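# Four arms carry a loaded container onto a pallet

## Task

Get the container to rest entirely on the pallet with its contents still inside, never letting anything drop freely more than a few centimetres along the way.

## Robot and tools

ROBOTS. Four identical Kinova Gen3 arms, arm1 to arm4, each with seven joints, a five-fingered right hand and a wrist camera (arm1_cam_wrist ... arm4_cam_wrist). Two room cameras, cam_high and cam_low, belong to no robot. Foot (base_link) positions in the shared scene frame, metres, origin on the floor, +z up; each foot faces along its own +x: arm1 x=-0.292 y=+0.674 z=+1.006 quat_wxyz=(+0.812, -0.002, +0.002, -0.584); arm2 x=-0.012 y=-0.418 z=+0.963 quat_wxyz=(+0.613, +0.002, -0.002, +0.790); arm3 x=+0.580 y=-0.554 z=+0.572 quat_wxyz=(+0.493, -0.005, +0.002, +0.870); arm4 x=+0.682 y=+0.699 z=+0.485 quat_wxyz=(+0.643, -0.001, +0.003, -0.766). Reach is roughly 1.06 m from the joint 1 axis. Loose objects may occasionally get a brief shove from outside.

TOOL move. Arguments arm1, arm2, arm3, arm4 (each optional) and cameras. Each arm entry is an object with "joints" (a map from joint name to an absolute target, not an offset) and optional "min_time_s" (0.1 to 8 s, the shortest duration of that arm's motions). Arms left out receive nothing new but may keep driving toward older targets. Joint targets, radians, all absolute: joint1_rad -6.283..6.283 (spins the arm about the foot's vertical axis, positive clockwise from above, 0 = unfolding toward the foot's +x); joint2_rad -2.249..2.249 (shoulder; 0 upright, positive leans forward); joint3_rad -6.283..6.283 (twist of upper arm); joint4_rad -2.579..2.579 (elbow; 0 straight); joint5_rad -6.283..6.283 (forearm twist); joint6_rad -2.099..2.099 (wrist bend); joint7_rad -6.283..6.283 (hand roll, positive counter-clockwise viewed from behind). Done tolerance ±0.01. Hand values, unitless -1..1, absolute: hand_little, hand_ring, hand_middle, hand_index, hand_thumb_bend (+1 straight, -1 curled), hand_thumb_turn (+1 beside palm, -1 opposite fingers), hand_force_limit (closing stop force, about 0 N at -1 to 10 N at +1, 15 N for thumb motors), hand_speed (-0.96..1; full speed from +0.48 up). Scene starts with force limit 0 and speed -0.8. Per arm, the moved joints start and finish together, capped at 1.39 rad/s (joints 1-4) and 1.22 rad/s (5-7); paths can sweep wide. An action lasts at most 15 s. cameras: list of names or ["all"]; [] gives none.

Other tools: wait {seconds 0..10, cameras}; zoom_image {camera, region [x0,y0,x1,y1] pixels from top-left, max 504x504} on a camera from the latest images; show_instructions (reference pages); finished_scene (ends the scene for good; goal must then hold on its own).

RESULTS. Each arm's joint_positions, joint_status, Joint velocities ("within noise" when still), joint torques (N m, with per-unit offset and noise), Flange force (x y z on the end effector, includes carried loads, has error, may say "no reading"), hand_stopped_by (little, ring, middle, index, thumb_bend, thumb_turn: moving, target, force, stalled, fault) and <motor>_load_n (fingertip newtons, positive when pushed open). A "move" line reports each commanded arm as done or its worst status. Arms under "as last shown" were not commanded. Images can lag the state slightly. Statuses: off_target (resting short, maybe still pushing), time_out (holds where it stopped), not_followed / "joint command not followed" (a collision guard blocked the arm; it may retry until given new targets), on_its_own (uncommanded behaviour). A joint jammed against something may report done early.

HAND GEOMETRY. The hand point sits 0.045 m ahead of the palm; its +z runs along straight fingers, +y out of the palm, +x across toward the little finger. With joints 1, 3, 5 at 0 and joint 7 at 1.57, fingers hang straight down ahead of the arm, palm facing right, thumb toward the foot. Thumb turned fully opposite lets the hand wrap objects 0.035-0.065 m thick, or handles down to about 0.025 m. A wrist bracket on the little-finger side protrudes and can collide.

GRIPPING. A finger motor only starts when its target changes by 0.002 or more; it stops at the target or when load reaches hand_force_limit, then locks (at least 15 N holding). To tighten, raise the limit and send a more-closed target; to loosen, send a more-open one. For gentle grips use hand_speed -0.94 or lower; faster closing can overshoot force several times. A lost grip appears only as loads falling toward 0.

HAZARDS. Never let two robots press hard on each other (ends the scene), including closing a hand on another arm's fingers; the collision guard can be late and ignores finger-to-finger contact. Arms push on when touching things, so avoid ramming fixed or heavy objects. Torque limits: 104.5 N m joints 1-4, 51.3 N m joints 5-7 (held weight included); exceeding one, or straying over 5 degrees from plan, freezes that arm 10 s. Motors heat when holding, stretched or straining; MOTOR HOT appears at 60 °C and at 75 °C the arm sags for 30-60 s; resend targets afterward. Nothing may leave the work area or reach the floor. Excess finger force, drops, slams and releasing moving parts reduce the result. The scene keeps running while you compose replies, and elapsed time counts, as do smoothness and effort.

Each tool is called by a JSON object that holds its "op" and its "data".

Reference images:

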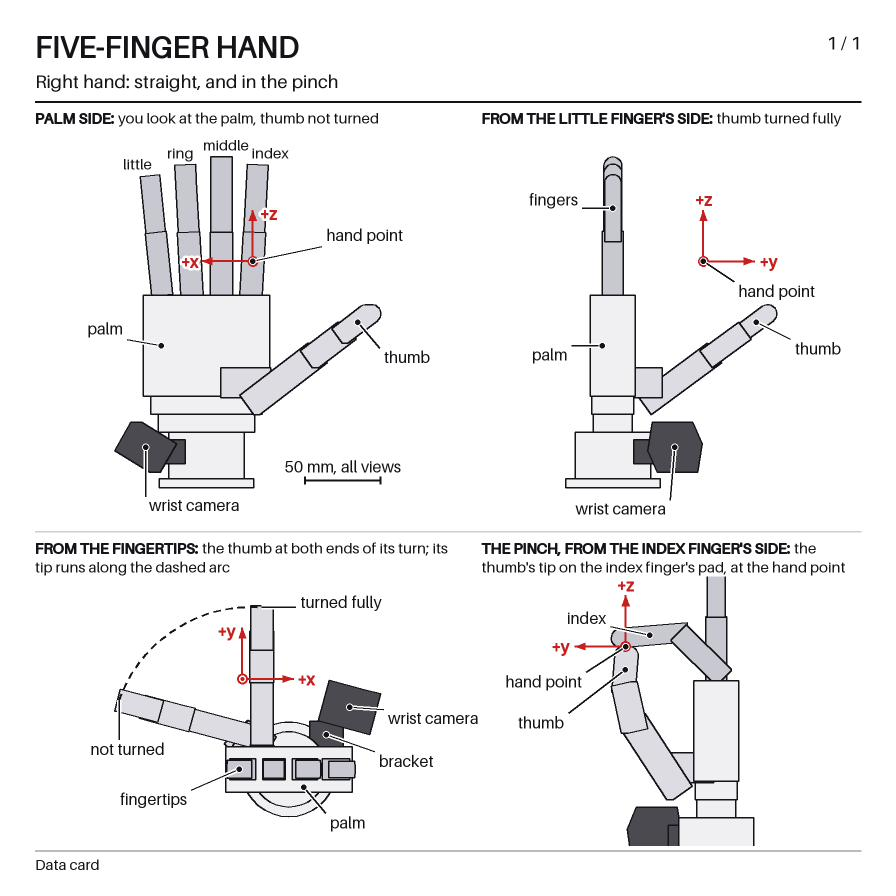

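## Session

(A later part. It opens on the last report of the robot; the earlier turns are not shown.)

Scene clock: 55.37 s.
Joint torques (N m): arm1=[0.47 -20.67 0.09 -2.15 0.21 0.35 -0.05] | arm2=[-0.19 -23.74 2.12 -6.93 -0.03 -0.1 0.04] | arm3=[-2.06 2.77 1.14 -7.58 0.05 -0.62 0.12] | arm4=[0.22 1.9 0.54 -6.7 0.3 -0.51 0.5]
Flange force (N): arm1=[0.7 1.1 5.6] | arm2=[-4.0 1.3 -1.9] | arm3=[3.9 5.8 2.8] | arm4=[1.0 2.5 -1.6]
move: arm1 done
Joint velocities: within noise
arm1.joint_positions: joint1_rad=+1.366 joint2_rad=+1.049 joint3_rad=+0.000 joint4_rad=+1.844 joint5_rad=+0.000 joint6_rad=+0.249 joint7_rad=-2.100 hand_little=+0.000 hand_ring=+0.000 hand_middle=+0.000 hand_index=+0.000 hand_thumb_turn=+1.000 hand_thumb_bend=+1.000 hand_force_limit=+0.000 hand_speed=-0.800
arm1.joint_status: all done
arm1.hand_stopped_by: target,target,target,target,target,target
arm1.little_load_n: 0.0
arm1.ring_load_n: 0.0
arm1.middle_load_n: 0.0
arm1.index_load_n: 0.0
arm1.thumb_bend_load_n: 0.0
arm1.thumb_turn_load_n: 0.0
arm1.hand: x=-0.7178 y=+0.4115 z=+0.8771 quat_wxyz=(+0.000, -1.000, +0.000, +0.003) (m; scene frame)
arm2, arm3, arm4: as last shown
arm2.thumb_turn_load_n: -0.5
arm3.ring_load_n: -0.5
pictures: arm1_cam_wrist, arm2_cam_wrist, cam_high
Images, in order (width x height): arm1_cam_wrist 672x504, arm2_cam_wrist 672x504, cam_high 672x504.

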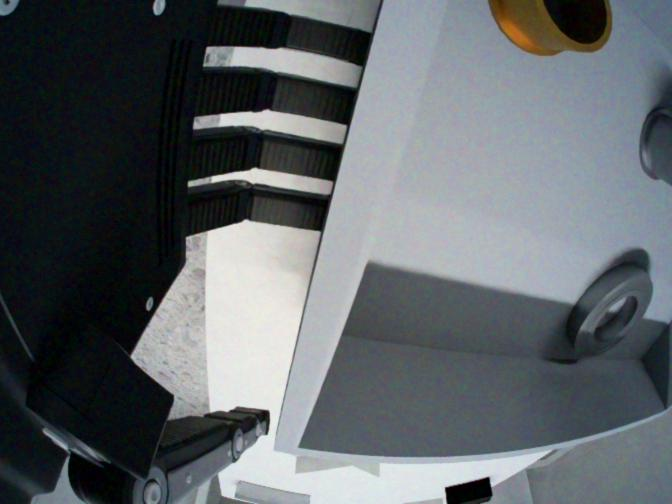

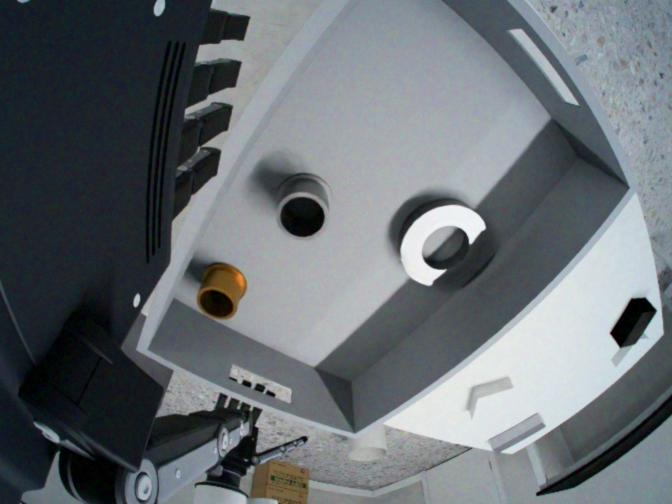

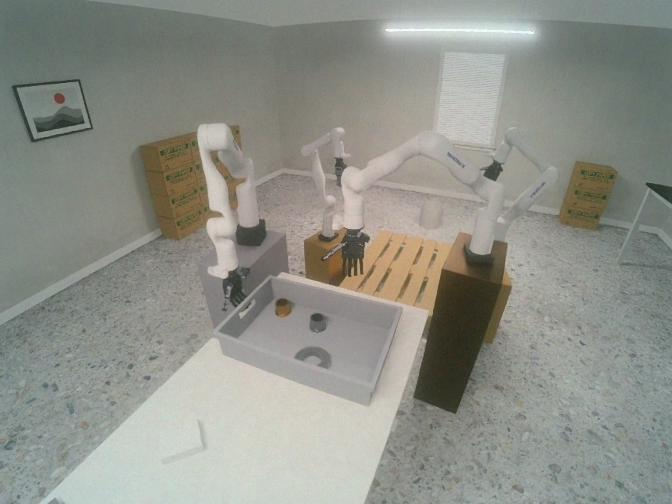

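{"op": "move", "data": {"arm1": {"joints": {"joint1_rad": 1.3719, "joint2_rad": 1.0469, "joint4_rad": 1.8182, "joint6_rad": 0.2765, "joint7_rad": -2.0935}, "min_time_s": 1}, "cameras": ["arm2_cam_wrist"]}}

{"op": "zoom_image", "data": {"camera": "arm2_cam_wrist", "region": [190, 340, 310, 450]}}

{"op": "move", "data": {"arm1": {"joints": {"joint1_rad": 1.3249, "joint2_rad": 1.0552, "joint4_rad": 1.7763, "joint6_rad": 0.3101, "joint7_rad": -2.1405}, "min_time_s": 2}, "cameras": ["arm1_cam_wrist", "arm2_cam_wrist", "cam_high"]}}

{"op": "zoom_image", "data": {"camera": "arm2_cam_wrist", "region": [190, 340, 310, 450]}}

{"op": "zoom_image", "data": {"camera": "arm1_cam_wrist", "region": [180, 0, 420, 480]}}

Scene clock: 58.37 s.
Joint torques (N m): arm1=[0.5 -23.25 -0.15 -3.56 0.1 -0.05 -0.03] | arm2=[-0.13 -23.76 2.15 -6.92 0.01 -0.05 0.03] | arm3=[-2.13 2.82 1.17 -7.65 0.04 -0.61 0.09] | arm4=[0.26 1.88 0.62 -6.81 0.33 -0.48 0.53]
Flange force (N): arm1=[2.0 0.6 9.6] | arm2=[-4.0 1.4 -1.8] | arm3=[4.1 5.9 3.1] | arm4=[1.1 2.9 -1.2]
move: arm1 done
Joint velocities: within noise
arm1.joint_positions: joint1_rad=+1.372 joint2_rad=+1.047 joint3_rad=+0.000 joint4_rad=+1.818 joint5_rad=+0.000 joint6_rad=+0.276 joint7_rad=-2.094 hand_little=+0.000 hand_ring=+0.000 hand_middle=+0.000 hand_index=+0.000 hand_thumb_turn=+1.000 hand_thumb_bend=+1.000 hand_force_limit=+0.000 hand_speed=-0.800
arm1.joint_status: all done
arm1.hand_stopped_by: target,target,target,target,target,target
arm1.little_load_n: 1.5
arm1.ring_load_n: 1.5
arm1.middle_load_n: 0.0
arm1.index_load_n: 0.5
arm1.thumb_bend_load_n: 0.0
arm1.thumb_turn_load_n: 0.0
arm1.hand: x=-0.7259 y=+0.4101 z=+0.8801 quat_wxyz=(+0.000, -1.000, +0.000, +0.003) (m; scene frame)
arm2, arm3, arm4: as last shown
arm2.thumb_turn_load_n: 0.0
arm3.ring_load_n: 0.0
arm4.thumb_bend_load_n: -0.5
pictures: arm2_cam_wrist
Images, in order (width x height): arm2_cam_wrist 672x504.

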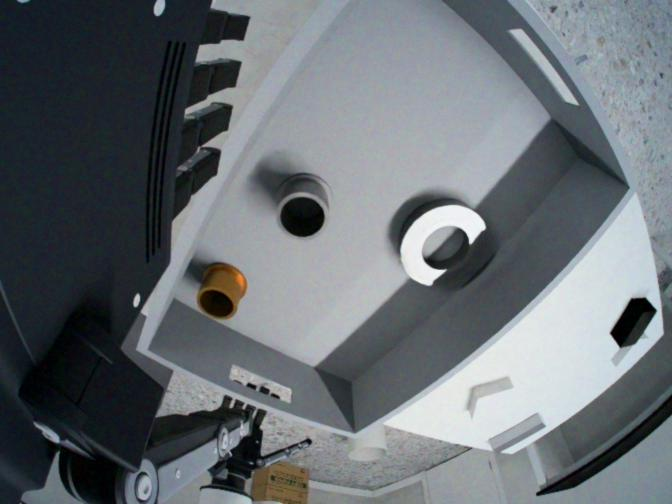

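Scaled by 4.200 from the camera's 672x504 image, which has a finer 960x720 frame.

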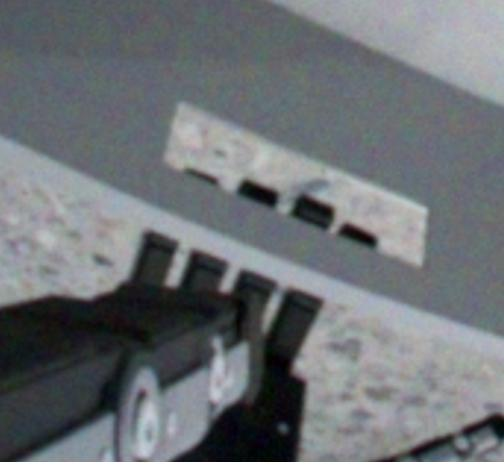

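Scene clock: 60.67 s.
Joint torques (N m): arm1=[-1.07 -26.22 -2.29 -4.75 -0.18 -0.51 -0.05] | arm2=[-0.15 -23.8 2.19 -6.88 0 -0.06 0.03] | arm3=[-2.09 2.85 1.18 -7.69 0.08 -0.61 0.13] | arm4=[0.2 1.94 0.53 -6.79 0.34 -0.49 0.53]
Flange force (N): arm1=[0.0 -2.2 14.1] | arm2=[-4.3 1.5 -1.8] | arm3=[4.2 6.0 3.3] | arm4=[1.2 2.6 -1.2]
move: arm1 done
Joint velocities: within noise
arm1.joint_positions: joint1_rad=+1.325 joint2_rad=+1.055 joint3_rad=+0.000 joint4_rad=+1.776 joint5_rad=+0.000 joint6_rad=+0.310 joint7_rad=-2.140 hand_little=+0.000 hand_ring=+0.000 hand_middle=+0.000 hand_index=+0.000 hand_thumb_turn=+1.000 hand_thumb_bend=+1.000 hand_force_limit=+0.000 hand_speed=-0.800
arm1.joint_status: all done
arm1.hand_stopped_by: target,target,target,target,target,target
arm1.little_load_n: 2.5
arm1.ring_load_n: 3.0
arm1.middle_load_n: 1.5
arm1.index_load_n: 1.5
arm1.thumb_bend_load_n: 0.0
arm1.thumb_turn_load_n: 0.0
arm1.hand: x=-0.7259 y=+0.3850 z=+0.8801 quat_wxyz=(+0.000, -1.000, +0.000, +0.003) (m; scene frame)
arm2, arm3, arm4: as last shown
arm3.ring_load_n: 0.5
arm3.thumb_bend_load_n: -0.5
arm4.thumb_bend_load_n: 0.0
pictures: arm1_cam_wrist, arm2_cam_wrist, cam_high
Images, in order (width x height): arm1_cam_wrist 672x504, arm2_cam_wrist 672x504, cam_high 672x504.

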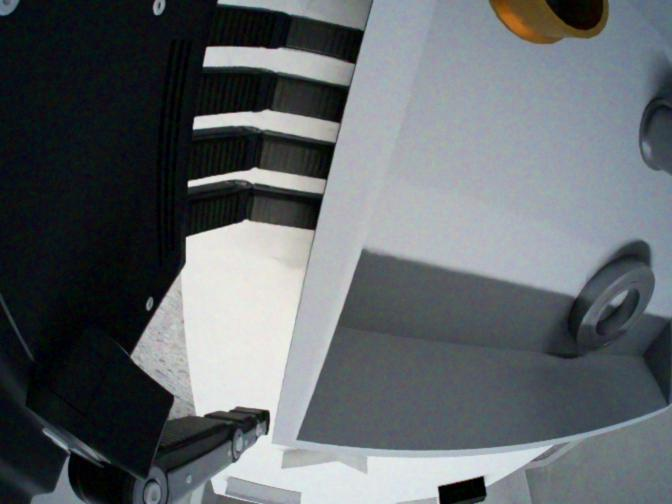

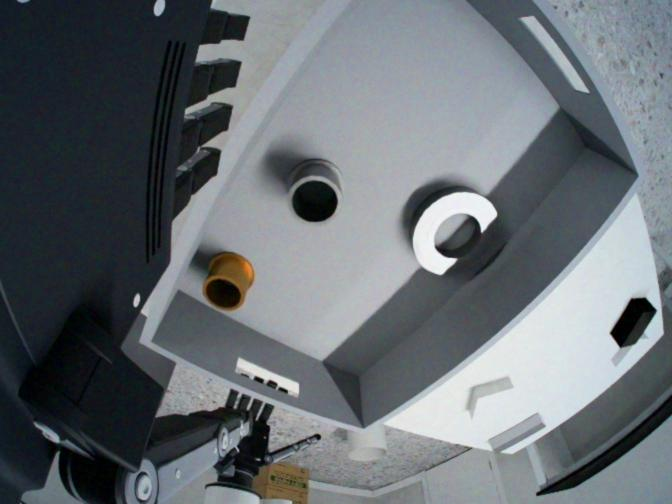

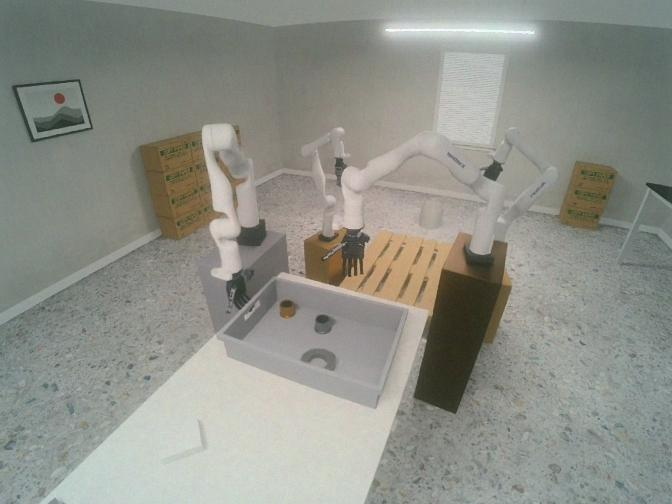

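Scaled by 4.200 from the camera's 672x504 image, which has a finer 960x720 frame.

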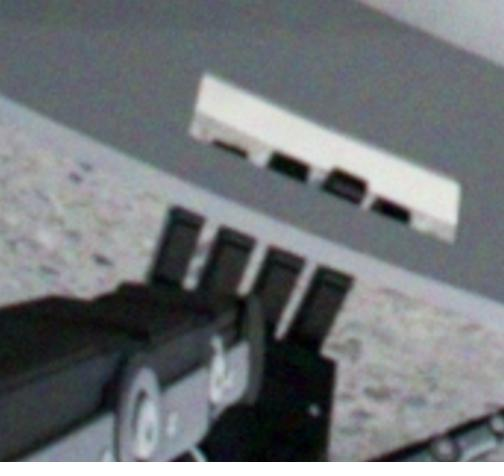

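Scaled by 1.050 from the camera's 672x504 image, which has a finer 960x720 frame.

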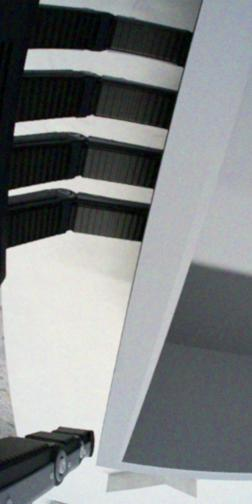

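{"op": "move", "data": {"arm1": {"joints": {"joint1_rad": 1.3530, "joint2_rad": 1.0756, "joint4_rad": 1.7940, "joint6_rad": 0.2720, "joint7_rad": -2.1124, "hand_little": 0.08}, "min_time_s": 1.5}, "cameras": ["arm1_cam_wrist", "arm2_cam_wrist", "cam_high"]}}

{"op": "zoom_image", "data": {"camera": "arm2_cam_wrist", "region": [200, 330, 320, 440]}}

{"op": "zoom_image", "data": {"camera": "cam_high", "region": [220, 270, 290, 340]}}

Scene clock: 64.43 s.
Joint torques (N m): arm1=[0.52 -21.18 0.03 -2.22 0.27 0.39 0] | arm2=[-0.22 -23.71 2.15 -6.89 -0.04 -0.03 0.07] | arm3=[-2.14 2.75 1.07 -7.71 0.07 -0.59 0.12] | arm4=[0.27 1.93 0.61 -6.73 0.3 -0.51 0.52]
Flange force (N): arm1=[0.5 1.5 5.8] | arm2=[-3.9 1.3 -1.8] | arm3=[4.0 5.6 3.4] | arm4=[1.1 2.8 -1.5]
move: arm1 done
Joint velocities: within noise
arm1.joint_positions: joint1_rad=+1.353 joint2_rad=+1.076 joint3_rad=+0.000 joint4_rad=+1.794 joint5_rad=+0.000 joint6_rad=+0.272 joint7_rad=-2.112 hand_little=+0.080 hand_ring=+0.000 hand_middle=+0.000 hand_index=+0.000 hand_thumb_turn=+1.000 hand_thumb_bend=+1.000 hand_force_limit=+0.000 hand_speed=-0.800
arm1.joint_status: all done
arm1.hand_stopped_by: target,target,target,target,target,target
arm1.little_load_n: 0.0
arm1.ring_load_n: 0.0
arm1.middle_load_n: 0.0
arm1.index_load_n: 0.0
arm1.thumb_bend_load_n: 0.0
arm1.thumb_turn_load_n: 0.0
arm1.hand: x=-0.7260 y=+0.4002 z=+0.8692 quat_wxyz=(+0.000, -1.000, +0.000, +0.003) (m; scene frame)
arm2: as last shown
arm3.joint_positions: joint1_rad=+0.773 joint2_rad=-0.489 joint3_rad=-0.030 joint4_rad=+1.417 joint5_rad=-0.028 joint6_rad=+1.937 joint7_rad=-1.684 hand_little=+1.000 hand_ring=+1.000 hand_middle=+1.000 hand_index=+1.000 hand_thumb_turn=+1.000 hand_thumb_bend=+1.000 hand_force_limit=+0.000 hand_speed=-0.800
arm3.joint_status: not commanded
arm3.hand_stopped_by: target,target,target,target,target,target
arm3.little_load_n: 0.0
arm3.ring_load_n: 0.0
arm3.middle_load_n: 0.0
arm3.index_load_n: 0.0
arm3.thumb_bend_load_n: 0.0
arm3.thumb_turn_load_n: 0.0
arm3.hand: x=+0.5704 y=-0.3674 z=+1.1160 quat_wxyz=(-0.098, +0.587, -0.799, -0.091) (m; scene frame)
arm4.joint_positions: joint1_rad=+0.163 joint2_rad=-0.469 joint3_rad=-0.118 joint4_rad=+1.495 joint5_rad=-0.005 joint6_rad=+1.970 joint7_rad=-1.662 hand_little=+1.000 hand_ring=+1.000 hand_middle=+1.000 hand_index=+1.000 hand_thumb_turn=+1.000 hand_thumb_bend=+1.000 hand_force_limit=+0.000 hand_speed=-0.800
arm4.joint_status: not commanded
arm4.hand_stopped_by: target,target,target,target,target,target
arm4.little_load_n: 0.0
arm4.ring_load_n: 0.0
arm4.middle_load_n: 0.0
arm4.index_load_n: 0.0
arm4.thumb_bend_load_n: 0.0
arm4.thumb_turn_load_n: 0.0
arm4.hand: x=+0.6930 y=+0.5302 z=+0.9909 quat_wxyz=(-0.025, -0.807, -0.586, +0.071) (m; scene frame)
pictures: arm1_cam_wrist, arm2_cam_wrist, cam_high
Images, in order (width x height): arm1_cam_wrist 672x504, arm2_cam_wrist 672x504, cam_high 672x504.

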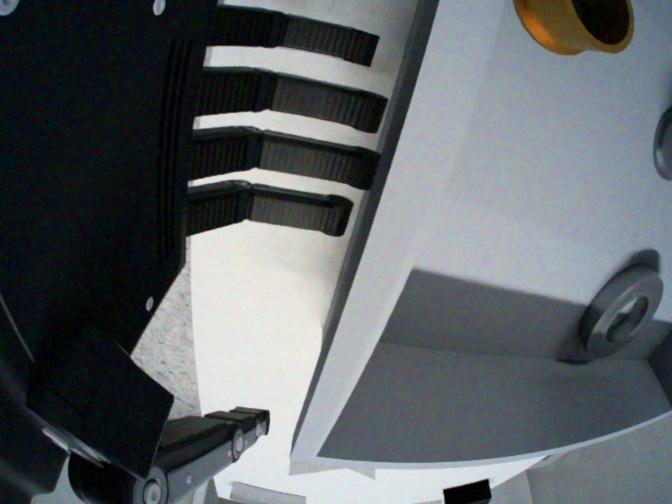

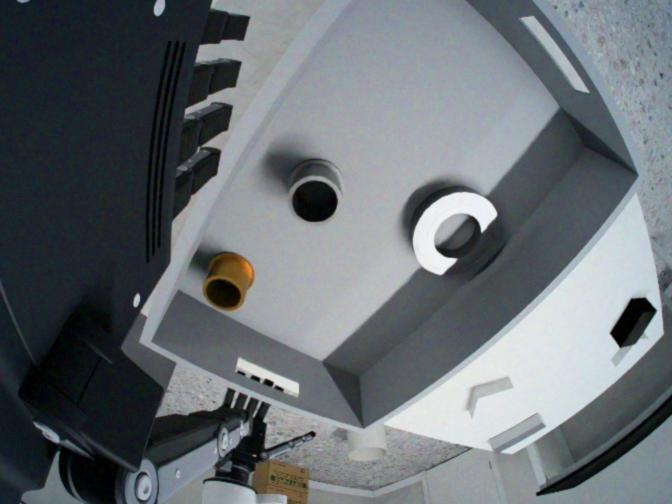

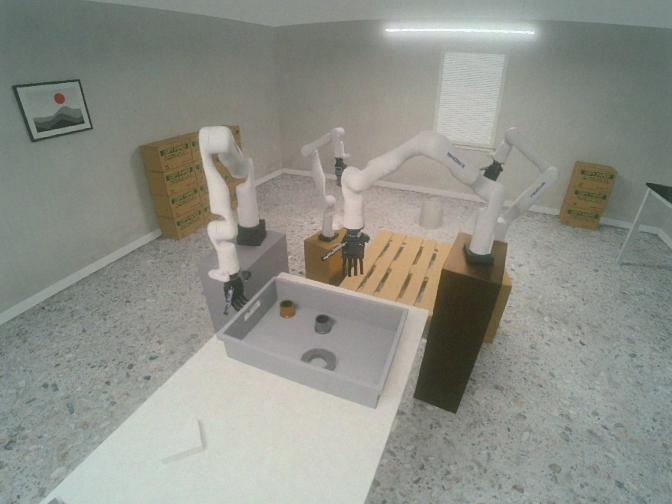

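Scaled by 4.200 from the camera's 672x504 image, which has a finer 960x720 frame.

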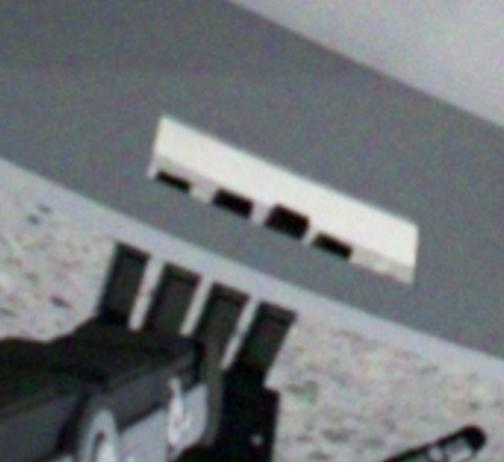

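Scaled by 7.200 from the camera's 672x504 image, which has a finer 960x720 frame.

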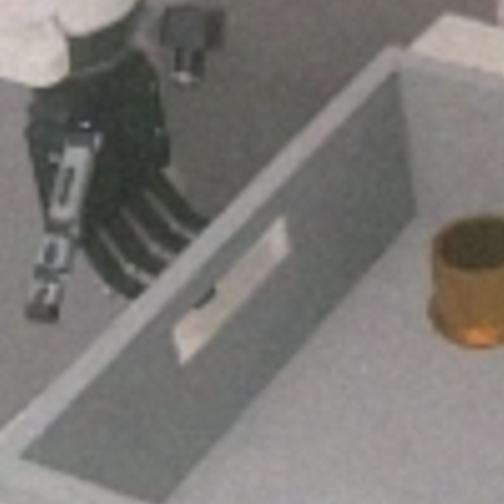

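{"op": "move", "data": {"arm1": {"joints": {"joint1_rad": 1.3123, "joint2_rad": 1.0856, "joint4_rad": 1.7424, "joint6_rad": 0.3136, "joint7_rad": -2.1531, "hand_little": 0.12}, "min_time_s": 2}, "cameras": ["arm2_cam_wrist", "cam_high"]}}

{"op": "zoom_image", "data": {"camera": "arm2_cam_wrist", "region": [200, 330, 320, 440]}}

{"op": "zoom_image", "data": {"camera": "cam_high", "region": [220, 270, 290, 340]}}

Scene clock: 67.43 s.
Joint torques (N m): arm1=[0.53 -21.67 0 -2.61 0.23 0.36 -0.07] | arm2=[-0.21 -23.75 2.18 -6.91 0 -0.1 0.07] | arm3=[-2.15 2.74 1.18 -7.62 0.02 -0.57 0.14] | arm4=[0.19 1.88 0.59 -6.79 0.36 -0.51 0.5]
Flange force (N): arm1=[0.4 1.4 5.7] | arm2=[-4.2 1.4 -1.9] | arm3=[3.8 6.0 3.1] | arm4=[1.1 2.8 -1.3]
move: arm1 done
Joint velocities: within noise
arm1.joint_positions: joint1_rad=+1.312 joint2_rad=+1.086 joint3_rad=+0.000 joint4_rad=+1.742 joint5_rad=+0.000 joint6_rad=+0.314 joint7_rad=-2.153 hand_little=+0.120 hand_ring=+0.000 hand_middle=+0.000 hand_index=+0.000 hand_thumb_turn=+1.000 hand_thumb_bend=+1.000 hand_force_limit=+0.000 hand_speed=-0.800
arm1.joint_status: all done
arm1.hand_stopped_by: target,target,target,target,target,target
arm1.little_load_n: -0.5
arm1.ring_load_n: 0.0
arm1.middle_load_n: 0.0
arm1.index_load_n: 0.0
arm1.thumb_bend_load_n: 0.0
arm1.thumb_turn_load_n: 0.5
arm1.hand: x=-0.7291 y=+0.3760 z=+0.8693 quat_wxyz=(+0.000, -1.000, +0.000, +0.003) (m; scene frame)
arm2, arm3, arm4: as last shown
pictures: arm2_cam_wrist, cam_high
Images, in order (width x height): arm2_cam_wrist 672x504, cam_high 672x504.

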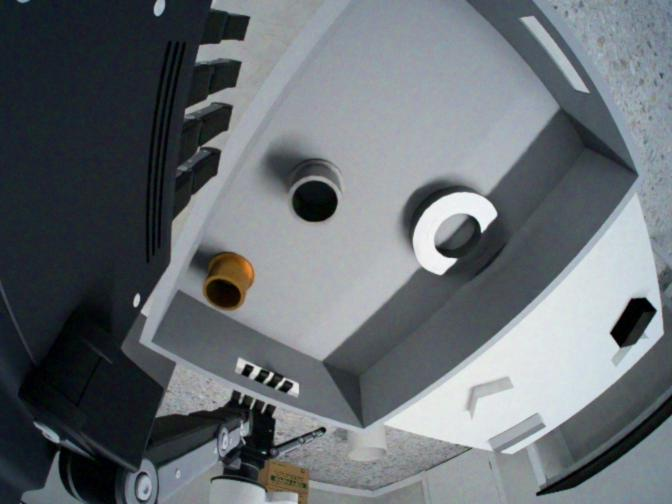

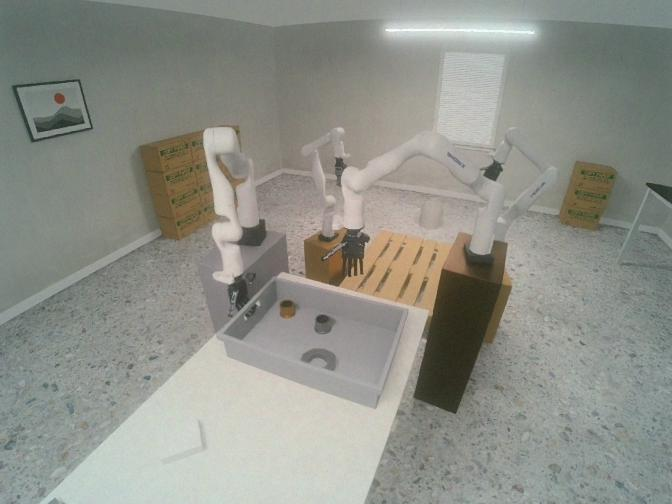

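Scaled by 4.200 from the camera's 672x504 image, which has a finer 960x720 frame.

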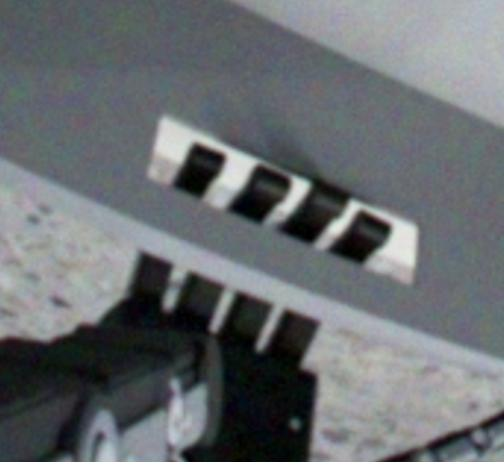

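Scaled by 7.200 from the camera's 672x504 image, which has a finer 960x720 frame.

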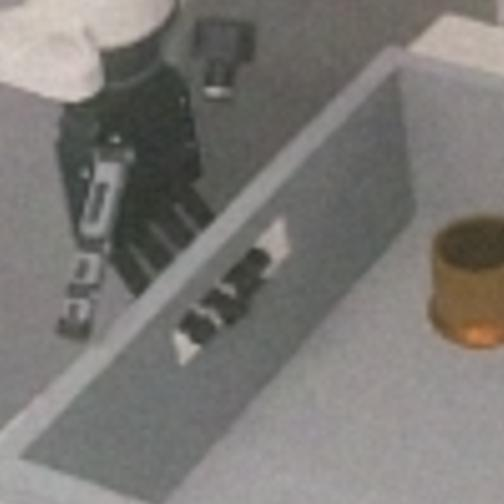

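{"op": "move", "data": {"arm1": {"joints": {"joint1_rad": 1.3719, "joint2_rad": 1.0720, "joint4_rad": 1.8182, "joint6_rad": 0.2514, "joint7_rad": -2.0935}, "min_time_s": 1.5}, "arm2": {"joints": {"joint1_rad": -1.2131, "joint2_rad": 1.2049, "joint4_rad": 0.6827, "joint6_rad": 1.2540, "joint7_rad": -4.6057, "hand_index": 0.0, "hand_middle": 0.0, "hand_ring": 0.0, "hand_little": 0.12}, "min_time_s": 3}, "cameras": ["arm2_cam_wrist"]}}

{"op": "zoom_image", "data": {"camera": "arm2_cam_wrist", "region": [200, 0, 536, 420]}}

Scene clock: 72.90 s.
Joint torques (N m): arm1=[0.49 -21.03 0.11 -2.17 0.29 0.3 0] | arm2=[-0.16 -25.12 2.32 -6.77 -0.04 0.1 0.06] | arm3=[-2.14 2.85 1.16 -7.69 0.05 -0.58 0.15] | arm4=[0.24 1.93 0.6 -6.71 0.34 -0.48 0.53]
Flange force (N): arm1=[0.6 1.4 5.8] | arm2=[5.0 1.1 -1.3] | arm3=[4.2 6.0 3.4] | arm4=[1.1 2.9 -1.5]
move: arm1 done; arm2 done
Joint velocities: within noise
arm1.joint_positions: joint1_rad=+1.372 joint2_rad=+1.072 joint3_rad=+0.000 joint4_rad=+1.818 joint5_rad=+0.000 joint6_rad=+0.251 joint7_rad=-2.093 hand_little=+0.120 hand_ring=+0.000 hand_middle=+0.000 hand_index=+0.000 hand_thumb_turn=+1.000 hand_thumb_bend=+1.000 hand_force_limit=+0.000 hand_speed=-0.800
arm1.joint_status: all done
arm1.hand_stopped_by: target,target,target,target,target,target
arm1.little_load_n: 0.0
arm1.ring_load_n: 0.0
arm1.middle_load_n: 0.0
arm1.index_load_n: 0.0
arm1.thumb_bend_load_n: 0.0
arm1.thumb_turn_load_n: 0.0
arm1.hand: x=-0.7239 y=+0.4113 z=+0.8688 quat_wxyz=(+0.000, -1.000, +0.000, +0.003) (m; scene frame)
arm2.joint_positions: joint1_rad=-1.213 joint2_rad=+1.205 joint3_rad=+0.000 joint4_rad=+0.683 joint5_rad=+0.000 joint6_rad=+1.254 joint7_rad=-4.606 hand_little=+0.120 hand_ring=+0.000 hand_middle=+0.000 hand_index=+0.000 hand_thumb_turn=+1.000 hand_thumb_bend=+1.000 hand_force_limit=+0.000 hand_speed=-0.800
arm2.joint_status: all done
arm2.hand_stopped_by: target,target,target,target,target,target
arm2.little_load_n: 0.0
arm2.ring_load_n: 0.0
arm2.middle_load_n: 0.0
arm2.index_load_n: 0.0
arm2.thumb_bend_load_n: 0.0
arm2.thumb_turn_load_n: 0.0
arm2.hand: x=-0.6662 y=-0.2597 z=+0.9791 quat_wxyz=(+0.000, +0.000, -1.000, -0.003) (m; scene frame)
arm3, arm4: as last shown
arm3.little_load_n: -0.5
pictures: arm2_cam_wrist
Images, in order (width x height): arm2_cam_wrist 672x504.

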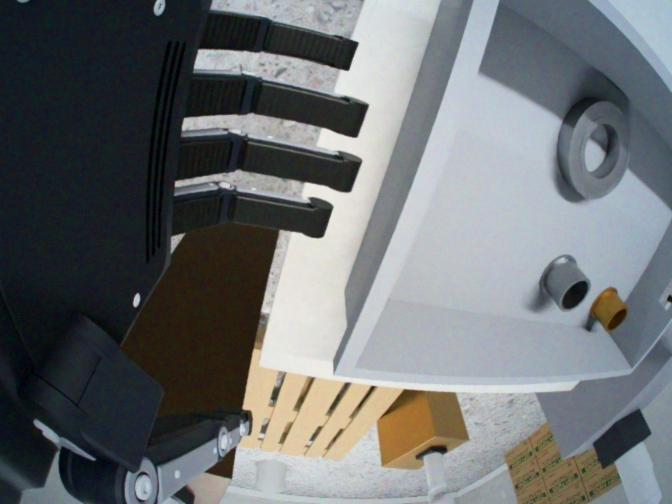

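Scaled by 1.200 from the camera's 672x504 image, which has a finer 960x720 frame.

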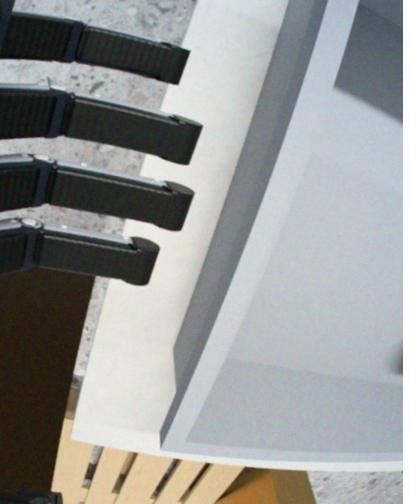

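{"op": "move", "data": {"arm1": {"joints": {"joint1_rad": 1.4057, "joint2_rad": 0.7153, "joint4_rad": 1.8854, "joint6_rad": 0.5409, "joint7_rad": -2.0597}, "min_time_s": 1.5}, "arm2": {"joints": {"joint1_rad": -1.1843, "joint2_rad": 1.3721, "joint4_rad": 0.6622, "joint6_rad": 1.1073, "joint7_rad": -4.5769}, "min_time_s": 2}, "cameras": []}}

{"op": "move", "data": {"arm1": {"joints": {"joint1_rad": 0.9065, "joint2_rad": 1.0504, "joint4_rad": 0.9507, "joint6_rad": 1.1405, "joint7_rad": -1.2389}, "min_time_s": 2}, "cameras": ["arm1_cam_wrist", "arm2_cam_wrist"]}}

Scene clock: 75.93 s.
Joint torques (N m): arm1=[0.5 -18.78 0.01 -4.18 0.23 0.35 -0.03] | arm2=[-0.18 -25.54 2.34 -6.34 0.06 0.04 0.09] | arm3=[-2.19 2.75 1.18 -7.69 0.07 -0.6 0.1] | arm4=[0.26 1.89 0.62 -6.74 0.31 -0.44 0.56]
Flange force (N): arm1=[-1.3 2.1 5.4] | arm2=[5.3 1.3 -0.6] | arm3=[4.0 6.0 3.3] | arm4=[0.9 3.0 -1.3]
move: arm1 done; arm2 done
Joint velocities: within noise
arm1.joint_positions: joint1_rad=+1.406 joint2_rad=+0.715 joint3_rad=+0.000 joint4_rad=+1.885 joint5_rad=+0.000 joint6_rad=+0.541 joint7_rad=-2.060 hand_little=+0.120 hand_ring=+0.000 hand_middle=+0.000 hand_index=+0.000 hand_thumb_turn=+1.000 hand_thumb_bend=+1.000 hand_force_limit=+0.000 hand_speed=-0.800
arm1.joint_status: all done
arm1.hand_stopped_by: target,target,target,target,target,target
arm1.little_load_n: 0.0
arm1.ring_load_n: 0.0
arm1.middle_load_n: 0.0
arm1.index_load_n: 0.0
arm1.thumb_bend_load_n: -0.5
arm1.thumb_turn_load_n: 0.0
arm1.hand: x=-0.7208 y=+0.4296 z=+1.0202 quat_wxyz=(+0.000, -1.000, +0.000, +0.003) (m; scene frame)
arm2.joint_positions: joint1_rad=-1.184 joint2_rad=+1.372 joint3_rad=+0.000 joint4_rad=+0.662 joint5_rad=+0.000 joint6_rad=+1.107 joint7_rad=-4.577 hand_little=+0.120 hand_ring=+0.000 hand_middle=+0.000 hand_index=+0.000 hand_thumb_turn=+1.000 hand_thumb_bend=+1.000 hand_force_limit=+0.000 hand_speed=-0.800
arm2.joint_status: all done
arm2.hand_stopped_by: target,target,target,target,target,target
arm2.little_load_n: 0.0
arm2.ring_load_n: 0.0
arm2.middle_load_n: 0.0
arm2.index_load_n: 0.0
arm2.thumb_bend_load_n: 0.0
arm2.thumb_turn_load_n: 0.0
arm2.hand: x=-0.6651 y=-0.2391 z=+0.8691 quat_wxyz=(+0.000, +0.000, -1.000, -0.003) (m; scene frame)
arm3, arm4: as last shown
arm3.little_load_n: 0.0
pictures: none
No camera images: "cameras" was empty.

Scene clock: 78.30 s.
Joint torques (N m): arm1=[0.58 -26.27 0.07 -7.28 0.23 0.39 -0.04] | arm2=[-0.14 -25.5 2.32 -6.23 0.07 0.11 0.06] | arm3=[-2.18 2.89 1.15 -7.58 0.07 -0.56 0.13] | arm4=[0.26 1.92 0.57 -6.72 0.33 -0.48 0.48]
Flange force (N): arm1=[-5.6 -1.3 3.5] | arm2=[5.8 1.4 -0.5] | arm3=[4.1 6.0 3.1] | arm4=[1.0 2.6 -1.5]
move: arm1 done
Joint velocities: within noise
arm1.joint_positions: joint1_rad=+0.907 joint2_rad=+1.050 joint3_rad=+0.000 joint4_rad=+0.951 joint5_rad=+0.000 joint6_rad=+1.140 joint7_rad=-1.239 hand_little=+0.120 hand_ring=+0.000 hand_middle=+0.000 hand_index=+0.000 hand_thumb_turn=+1.000 hand_thumb_bend=+1.000 hand_force_limit=+0.000 hand_speed=-0.800
arm1.joint_status: all done
arm1.hand_stopped_by: target,target,target,target,target,target
arm1.little_load_n: -0.5
arm1.ring_load_n: 0.0
arm1.middle_load_n: 0.0
arm1.index_load_n: 0.0
arm1.thumb_bend_load_n: 0.0
arm1.thumb_turn_load_n: 0.0
arm1.hand: x=-0.6196 y=+0.0991 z=+1.0496 quat_wxyz=(+0.002, -0.790, -0.613, +0.003) (m; scene frame)
arm2, arm3, arm4: as last shown
arm2.middle_load_n: 0.5
pictures: arm1_cam_wrist, arm2_cam_wrist
Images, in order (width x height): arm1_cam_wrist 672x504, arm2_cam_wrist 672x504.

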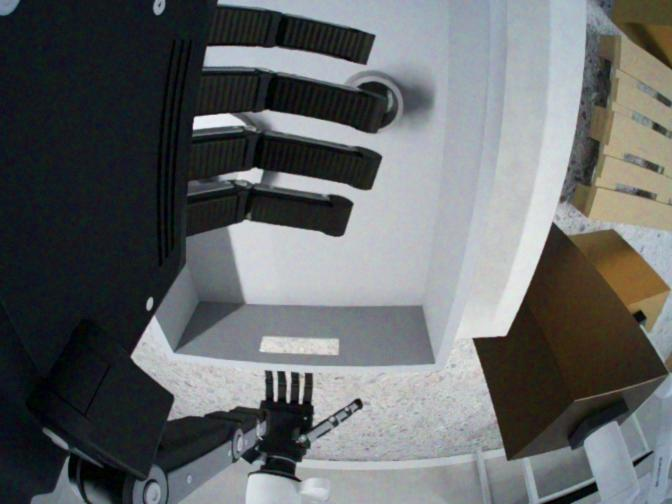

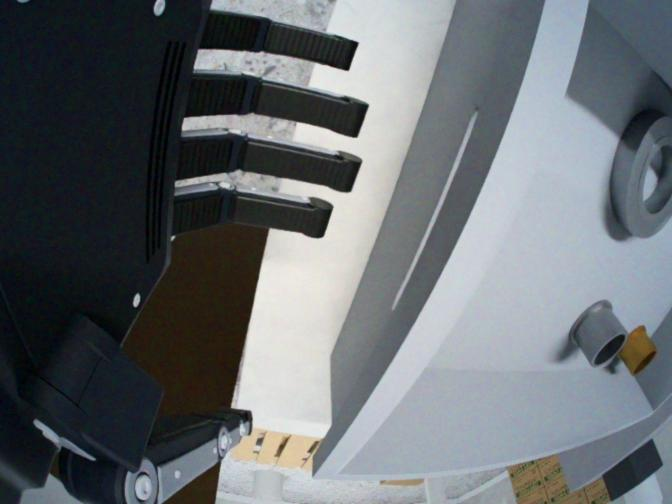

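{"op": "zoom_image", "data": {"camera": "arm1_cam_wrist", "region": [230, 310, 370, 430]}}

{"op": "zoom_image", "data": {"camera": "arm2_cam_wrist", "region": [200, 0, 560, 360]}}

Scaled by 3.600 from the camera's 672x504 image, which has a finer 960x720 frame.

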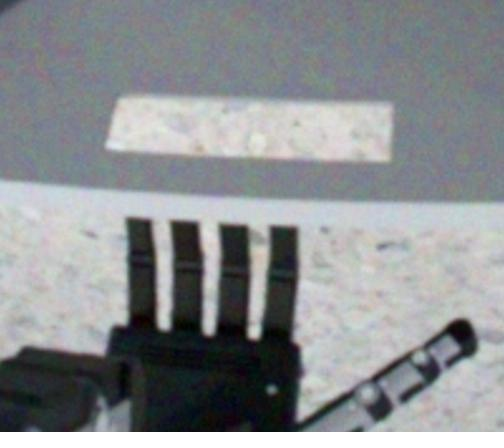

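Scaled by 1.400 from the camera's 672x504 image, which has a finer 960x720 frame.

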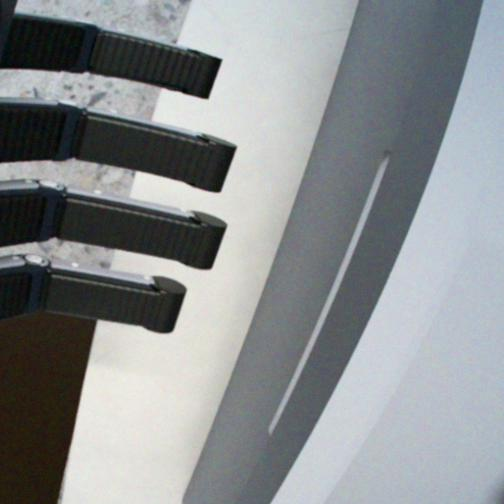

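{"op": "move", "data": {"arm2": {"joints": {"joint1_rad": -1.1326, "joint2_rad": 1.3518, "joint4_rad": 0.7123, "joint6_rad": 1.0775, "joint7_rad": -4.5052}, "min_time_s": 1.5}, "cameras": ["arm1_cam_wrist", "arm2_cam_wrist"]}}

{"op": "zoom_image", "data": {"camera": "arm1_cam_wrist", "region": [230, 310, 370, 430]}}

Scene clock: 81.10 s.
Joint torques (N m): arm1=[0.56 -26.28 -0.06 -7.36 0.23 0.4 -0.04] | arm2=[-0.15 -25.37 2.23 -6.18 -0.01 0.11 0.07] | arm3=[-2.19 2.7 1.17 -7.61 0.07 -0.58 0.12] | arm4=[0.26 1.88 0.59 -6.73 0.36 -0.5 0.49]
Flange force (N): arm1=[-5.2 -1.2 3.6] | arm2=[5.0 1.7 -0.5] | arm3=[3.7 6.0 3.0] | arm4=[1.0 2.7 -1.5]
move: arm2 done
Joint velocities: within noise
arm1, arm3, arm4: as last shown
arm1.little_load_n: 0.0
arm1.middle_load_n: -0.5
arm2.joint_positions: joint1_rad=-1.133 joint2_rad=+1.352 joint3_rad=+0.000 joint4_rad=+0.712 joint5_rad=+0.000 joint6_rad=+1.078 joint7_rad=-4.505 hand_little=+0.120 hand_ring=+0.000 hand_middle=+0.000 hand_index=+0.000 hand_thumb_turn=+1.000 hand_thumb_bend=+1.000 hand_force_limit=+0.000 hand_speed=-0.800
arm2.joint_status: all done
arm2.hand_stopped_by: target,target,target,target,target,target
arm2.little_load_n: 0.0
arm2.ring_load_n: 0.0
arm2.middle_load_n: 0.0
arm2.index_load_n: 0.0
arm2.thumb_bend_load_n: 0.0
arm2.thumb_turn_load_n: 0.0
arm2.hand: x=-0.6533 y=-0.2045 z=+0.8693 quat_wxyz=(+0.000, +0.010, -1.000, -0.003) (m; scene frame)
arm4.thumb_bend_load_n: -0.5
pictures: arm1_cam_wrist, arm2_cam_wrist
Images, in order (width x height): arm1_cam_wrist 672x504, arm2_cam_wrist 672x504.

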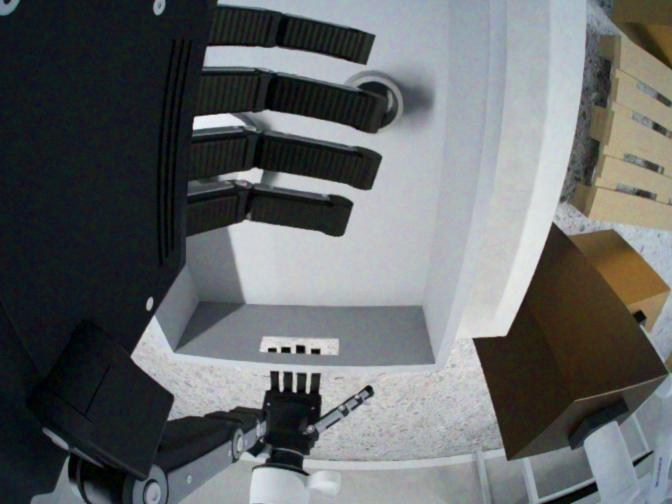

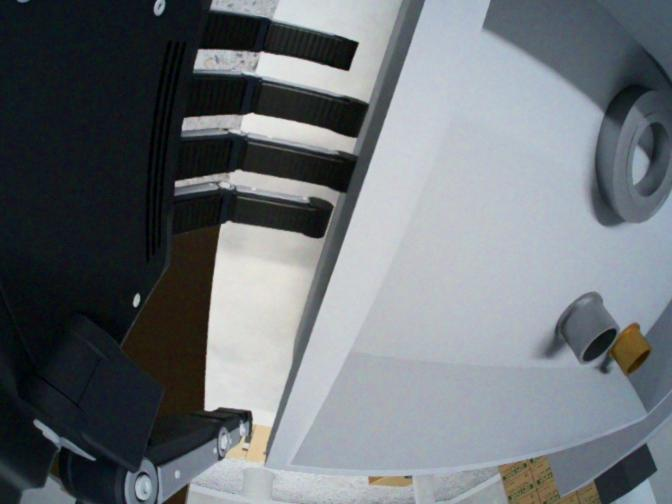

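Scaled by 3.600 from the camera's 672x504 image, which has a finer 960x720 frame.

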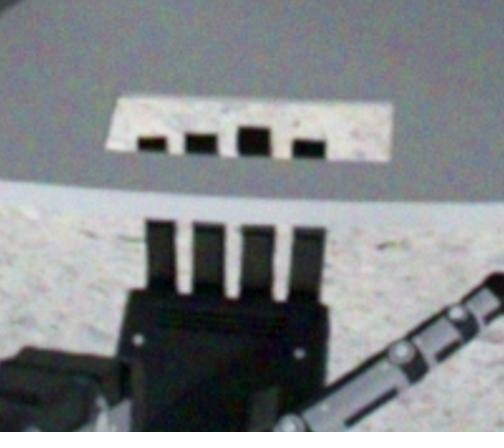

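{"op": "move", "data": {"arm2": {"joints": {"joint1_rad": -1.1149, "joint2_rad": 1.3401, "joint4_rad": 0.7402, "joint6_rad": 1.0613, "joint7_rad": -4.4875}, "min_time_s": 1}, "cameras": ["arm1_cam_wrist"]}}

{"op": "zoom_image", "data": {"camera": "arm1_cam_wrist", "region": [230, 310, 370, 430]}}

Scene clock: 83.67 s.
Joint torques (N m): arm1=[0.55 -26.31 -0.07 -7.37 0.25 0.44 0] | arm2=[-0.19 -25.18 2.32 -6.1 0.02 0.06 0.08] | arm3=[-2.12 2.88 1.18 -7.66 0.06 -0.57 0.15] | arm4=[0.27 1.92 0.56 -6.7 0.31 -0.47 0.51]
Flange force (N): arm1=[-5.1 -1.1 3.7] | arm2=[4.8 1.8 -0.7] | arm3=[4.2 6.0 3.4] | arm4=[1.0 2.6 -1.5]
move: arm2 done
Joint velocities: within noise
arm1, arm3, arm4: as last shown
arm1.middle_load_n: 0.0
arm2.joint_positions: joint1_rad=-1.115 joint2_rad=+1.340 joint3_rad=+0.000 joint4_rad=+0.740 joint5_rad=+0.000 joint6_rad=+1.061 joint7_rad=-4.487 hand_little=+0.120 hand_ring=+0.000 hand_middle=+0.000 hand_index=+0.000 hand_thumb_turn=+1.000 hand_thumb_bend=+1.000 hand_force_limit=+0.000 hand_speed=-0.800
arm2.joint_status: all done
arm2.hand_stopped_by: target,target,target,target,target,target
arm2.little_load_n: 0.0
arm2.ring_load_n: 0.0
arm2.middle_load_n: 0.0
arm2.index_load_n: 0.0
arm2.thumb_bend_load_n: 0.0
arm2.thumb_turn_load_n: 0.0
arm2.hand: x=-0.6470 y=-0.1933 z=+0.8697 quat_wxyz=(+0.000, +0.010, -1.000, -0.003) (m; scene frame)
arm4.thumb_bend_load_n: 0.0
arm4.thumb_turn_load_n: -0.5
pictures: arm1_cam_wrist
Images, in order (width x height): arm1_cam_wrist 672x504.

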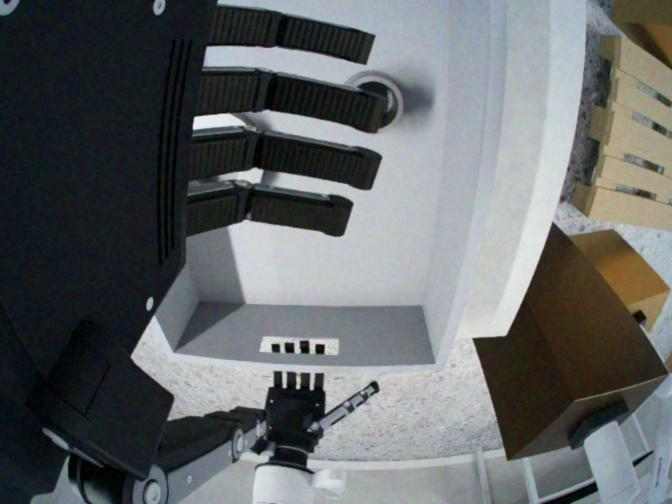

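Scaled by 3.600 from the camera's 672x504 image, which has a finer 960x720 frame.

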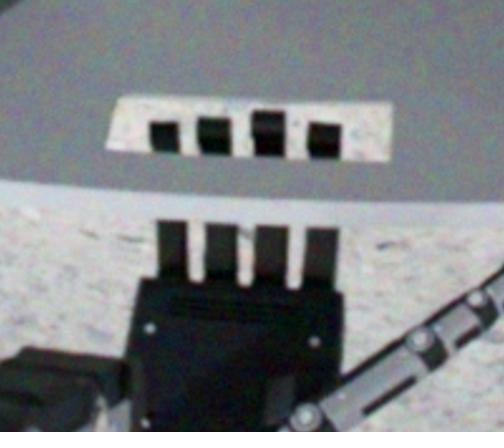

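{"op": "move", "data": {"arm2": {"joints": {"joint1_rad": -1.0957, "joint2_rad": 1.3460, "joint4_rad": 0.7227, "joint6_rad": 1.0729, "joint7_rad": -4.4683}, "min_time_s": 1.2}, "cameras": ["arm1_cam_wrist"]}}

{"op": "zoom_image", "data": {"camera": "arm1_cam_wrist", "region": [230, 310, 370, 430]}}

Scene clock: 85.90 s.
Joint torques (N m): arm1=[0.51 -26.41 0.07 -7.37 0.2 0.42 0.01] | arm2=[-0.15 -25.31 2.21 -6.17 0.02 0.06 0.05] | arm3=[-2.15 2.81 1.1 -7.67 0.02 -0.59 0.16] | arm4=[0.23 1.95 0.59 -6.72 0.33 -0.46 0.53]
Flange force (N): arm1=[-5.3 -1.2 3.8] | arm2=[5.0 1.9 -0.6] | arm3=[4.1 5.8 3.3] | arm4=[1.1 2.8 -1.4]
move: arm2 done
Joint velocities: within noise
arm1, arm3, arm4: as last shown
arm2.joint_positions: joint1_rad=-1.096 joint2_rad=+1.346 joint3_rad=+0.000 joint4_rad=+0.723 joint5_rad=+0.000 joint6_rad=+1.073 joint7_rad=-4.468 hand_little=+0.120 hand_ring=+0.000 hand_middle=+0.000 hand_index=+0.000 hand_thumb_turn=+1.000 hand_thumb_bend=+1.000 hand_force_limit=+0.000 hand_speed=-0.800
arm2.joint_status: all done
arm2.hand_stopped_by: target,target,target,target,target,target
arm2.little_load_n: 0.0
arm2.ring_load_n: 0.5
arm2.middle_load_n: 0.0
arm2.index_load_n: 0.0
arm2.thumb_bend_load_n: 0.0
arm2.thumb_turn_load_n: 0.0
arm2.hand: x=-0.6460 y=-0.1801 z=+0.8706 quat_wxyz=(+0.000, +0.010, -1.000, -0.003) (m; scene frame)
arm4.thumb_turn_load_n: 0.0
pictures: arm1_cam_wrist
Images, in order (width x height): arm1_cam_wrist 672x504.

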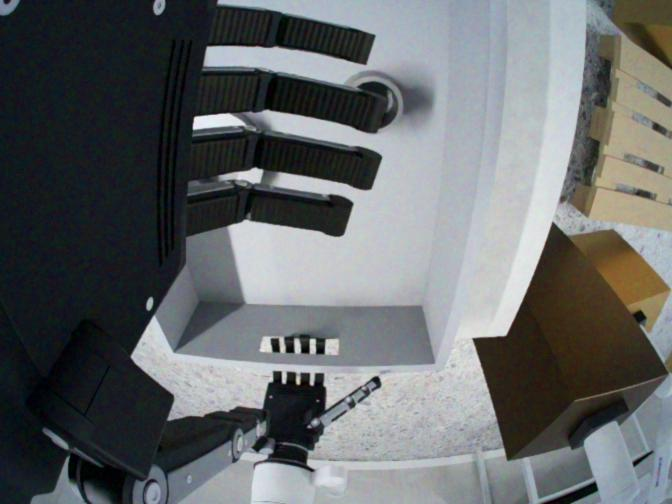

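Scaled by 3.600 from the camera's 672x504 image, which has a finer 960x720 frame.

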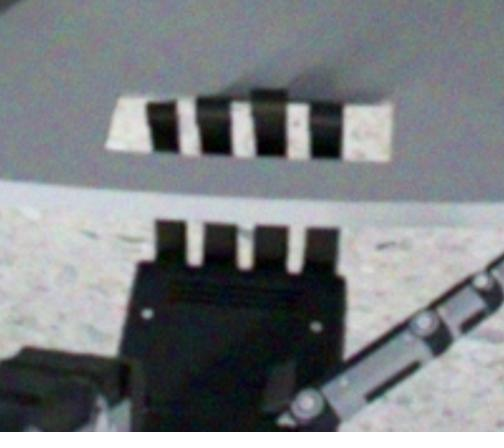

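{"op": "move", "data": {"arm1": {"joints": {"joint1_rad": 1.4057, "joint2_rad": 0.7153, "joint4_rad": 1.8854, "joint6_rad": 0.5409, "joint7_rad": -2.0597}, "min_time_s": 2}, "arm2": {"joints": {"joint1_rad": -1.0745, "joint2_rad": 1.3590, "joint4_rad": 0.6905, "joint6_rad": 1.0921, "joint7_rad": -4.4471}, "min_time_s": 1.5}, "cameras": ["arm2_cam_wrist"]}}

Scene clock: 88.70 s.
Joint torques (N m): arm1=[0.58 -18.89 -0.07 -4.26 0.28 0.35 -0.05] | arm2=[-0.14 -25.5 2.32 -6.3 0.02 0.01 0.07] | arm3=[-2.06 2.77 1.23 -7.63 0.1 -0.66 0.12] | arm4=[0.23 1.92 0.55 -6.8 0.32 -0.47 0.51]
Flange force (N): arm1=[-1.1 2.2 5.7] | arm2=[5.2 2.0 -0.5] | arm3=[4.0 6.1 2.9] | arm4=[1.1 2.6 -1.1]
move: arm1 done; arm2 done
Joint velocities: within noise
arm1.joint_positions: joint1_rad=+1.406 joint2_rad=+0.715 joint3_rad=+0.000 joint4_rad=+1.885 joint5_rad=+0.000 joint6_rad=+0.541 joint7_rad=-2.060 hand_little=+0.120 hand_ring=+0.000 hand_middle=+0.000 hand_index=+0.000 hand_thumb_turn=+1.000 hand_thumb_bend=+1.000 hand_force_limit=+0.000 hand_speed=-0.800
arm1.joint_status: all done
arm1.hand_stopped_by: target,target,target,target,target,target
arm1.little_load_n: 0.0
arm1.ring_load_n: 0.0
arm1.middle_load_n: 0.0
arm1.index_load_n: 0.0
arm1.thumb_bend_load_n: 0.0
arm1.thumb_turn_load_n: 0.0
arm1.hand: x=-0.7208 y=+0.4296 z=+1.0202 quat_wxyz=(+0.000, -1.000, +0.000, +0.003) (m; scene frame)
arm2.joint_positions: joint1_rad=-1.074 joint2_rad=+1.359 joint3_rad=+0.000 joint4_rad=+0.690 joint5_rad=+0.000 joint6_rad=+1.092 joint7_rad=-4.447 hand_little=+0.120 hand_ring=+0.000 hand_middle=+0.000 hand_index=+0.000 hand_thumb_turn=+1.000 hand_thumb_bend=+1.000 hand_force_limit=+0.000 hand_speed=-0.800
arm2.joint_status: all done
arm2.hand_stopped_by: target,target,target,target,target,target
arm2.little_load_n: 0.0
arm2.ring_load_n: 0.0
arm2.middle_load_n: 0.0
arm2.index_load_n: 0.0
arm2.thumb_bend_load_n: 0.0
arm2.thumb_turn_load_n: 0.0
arm2.hand: x=-0.6460 y=-0.1651 z=+0.8707 quat_wxyz=(+0.000, +0.010, -1.000, -0.003) (m; scene frame)
arm3.joint_positions: joint1_rad=+0.773 joint2_rad=-0.489 joint3_rad=-0.030 joint4_rad=+1.417 joint5_rad=-0.028 joint6_rad=+1.937 joint7_rad=-1.684 hand_little=+1.000 hand_ring=+1.000 hand_middle=+1.000 hand_index=+1.000 hand_thumb_turn=+1.000 hand_thumb_bend=+1.000 hand_force_limit=+0.000 hand_speed=-0.800
arm3.joint_status: not commanded
arm3.hand_stopped_by: target,target,target,target,target,target
arm3.little_load_n: 0.0
arm3.ring_load_n: 0.0
arm3.middle_load_n: 0.0
arm3.index_load_n: -0.5
arm3.thumb_bend_load_n: -0.5
arm3.thumb_turn_load_n: 0.0
arm3.hand: x=+0.5704 y=-0.3674 z=+1.1160 quat_wxyz=(-0.098, +0.587, -0.799, -0.091) (m; scene frame)
arm4.joint_positions: joint1_rad=+0.163 joint2_rad=-0.469 joint3_rad=-0.118 joint4_rad=+1.495 joint5_rad=-0.005 joint6_rad=+1.970 joint7_rad=-1.662 hand_little=+1.000 hand_ring=+1.000 hand_middle=+1.000 hand_index=+1.000 hand_thumb_turn=+1.000 hand_thumb_bend=+1.000 hand_force_limit=+0.000 hand_speed=-0.800
arm4.joint_status: not commanded
arm4.hand_stopped_by: target,target,target,target,target,target
arm4.little_load_n: 0.0
arm4.ring_load_n: 0.0
arm4.middle_load_n: 0.0
arm4.index_load_n: 0.0
arm4.thumb_bend_load_n: 0.0
arm4.thumb_turn_load_n: 0.0
arm4.hand: x=+0.6930 y=+0.5302 z=+0.9909 quat_wxyz=(-0.025, -0.807, -0.586, +0.071) (m; scene frame)
pictures: arm2_cam_wrist
Images, in order (width x height): arm2_cam_wrist 672x504.

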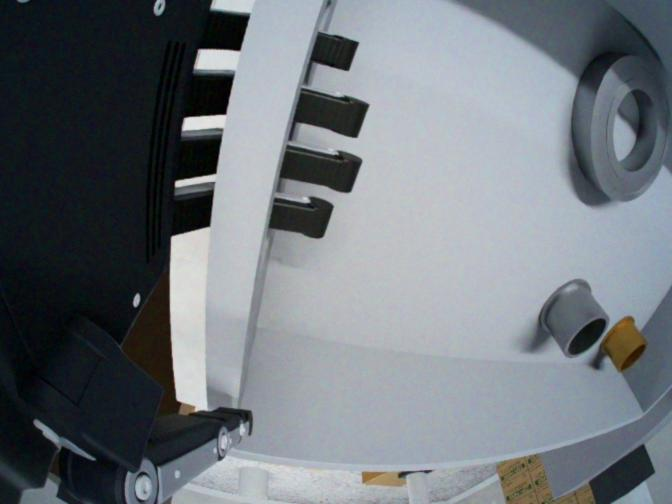

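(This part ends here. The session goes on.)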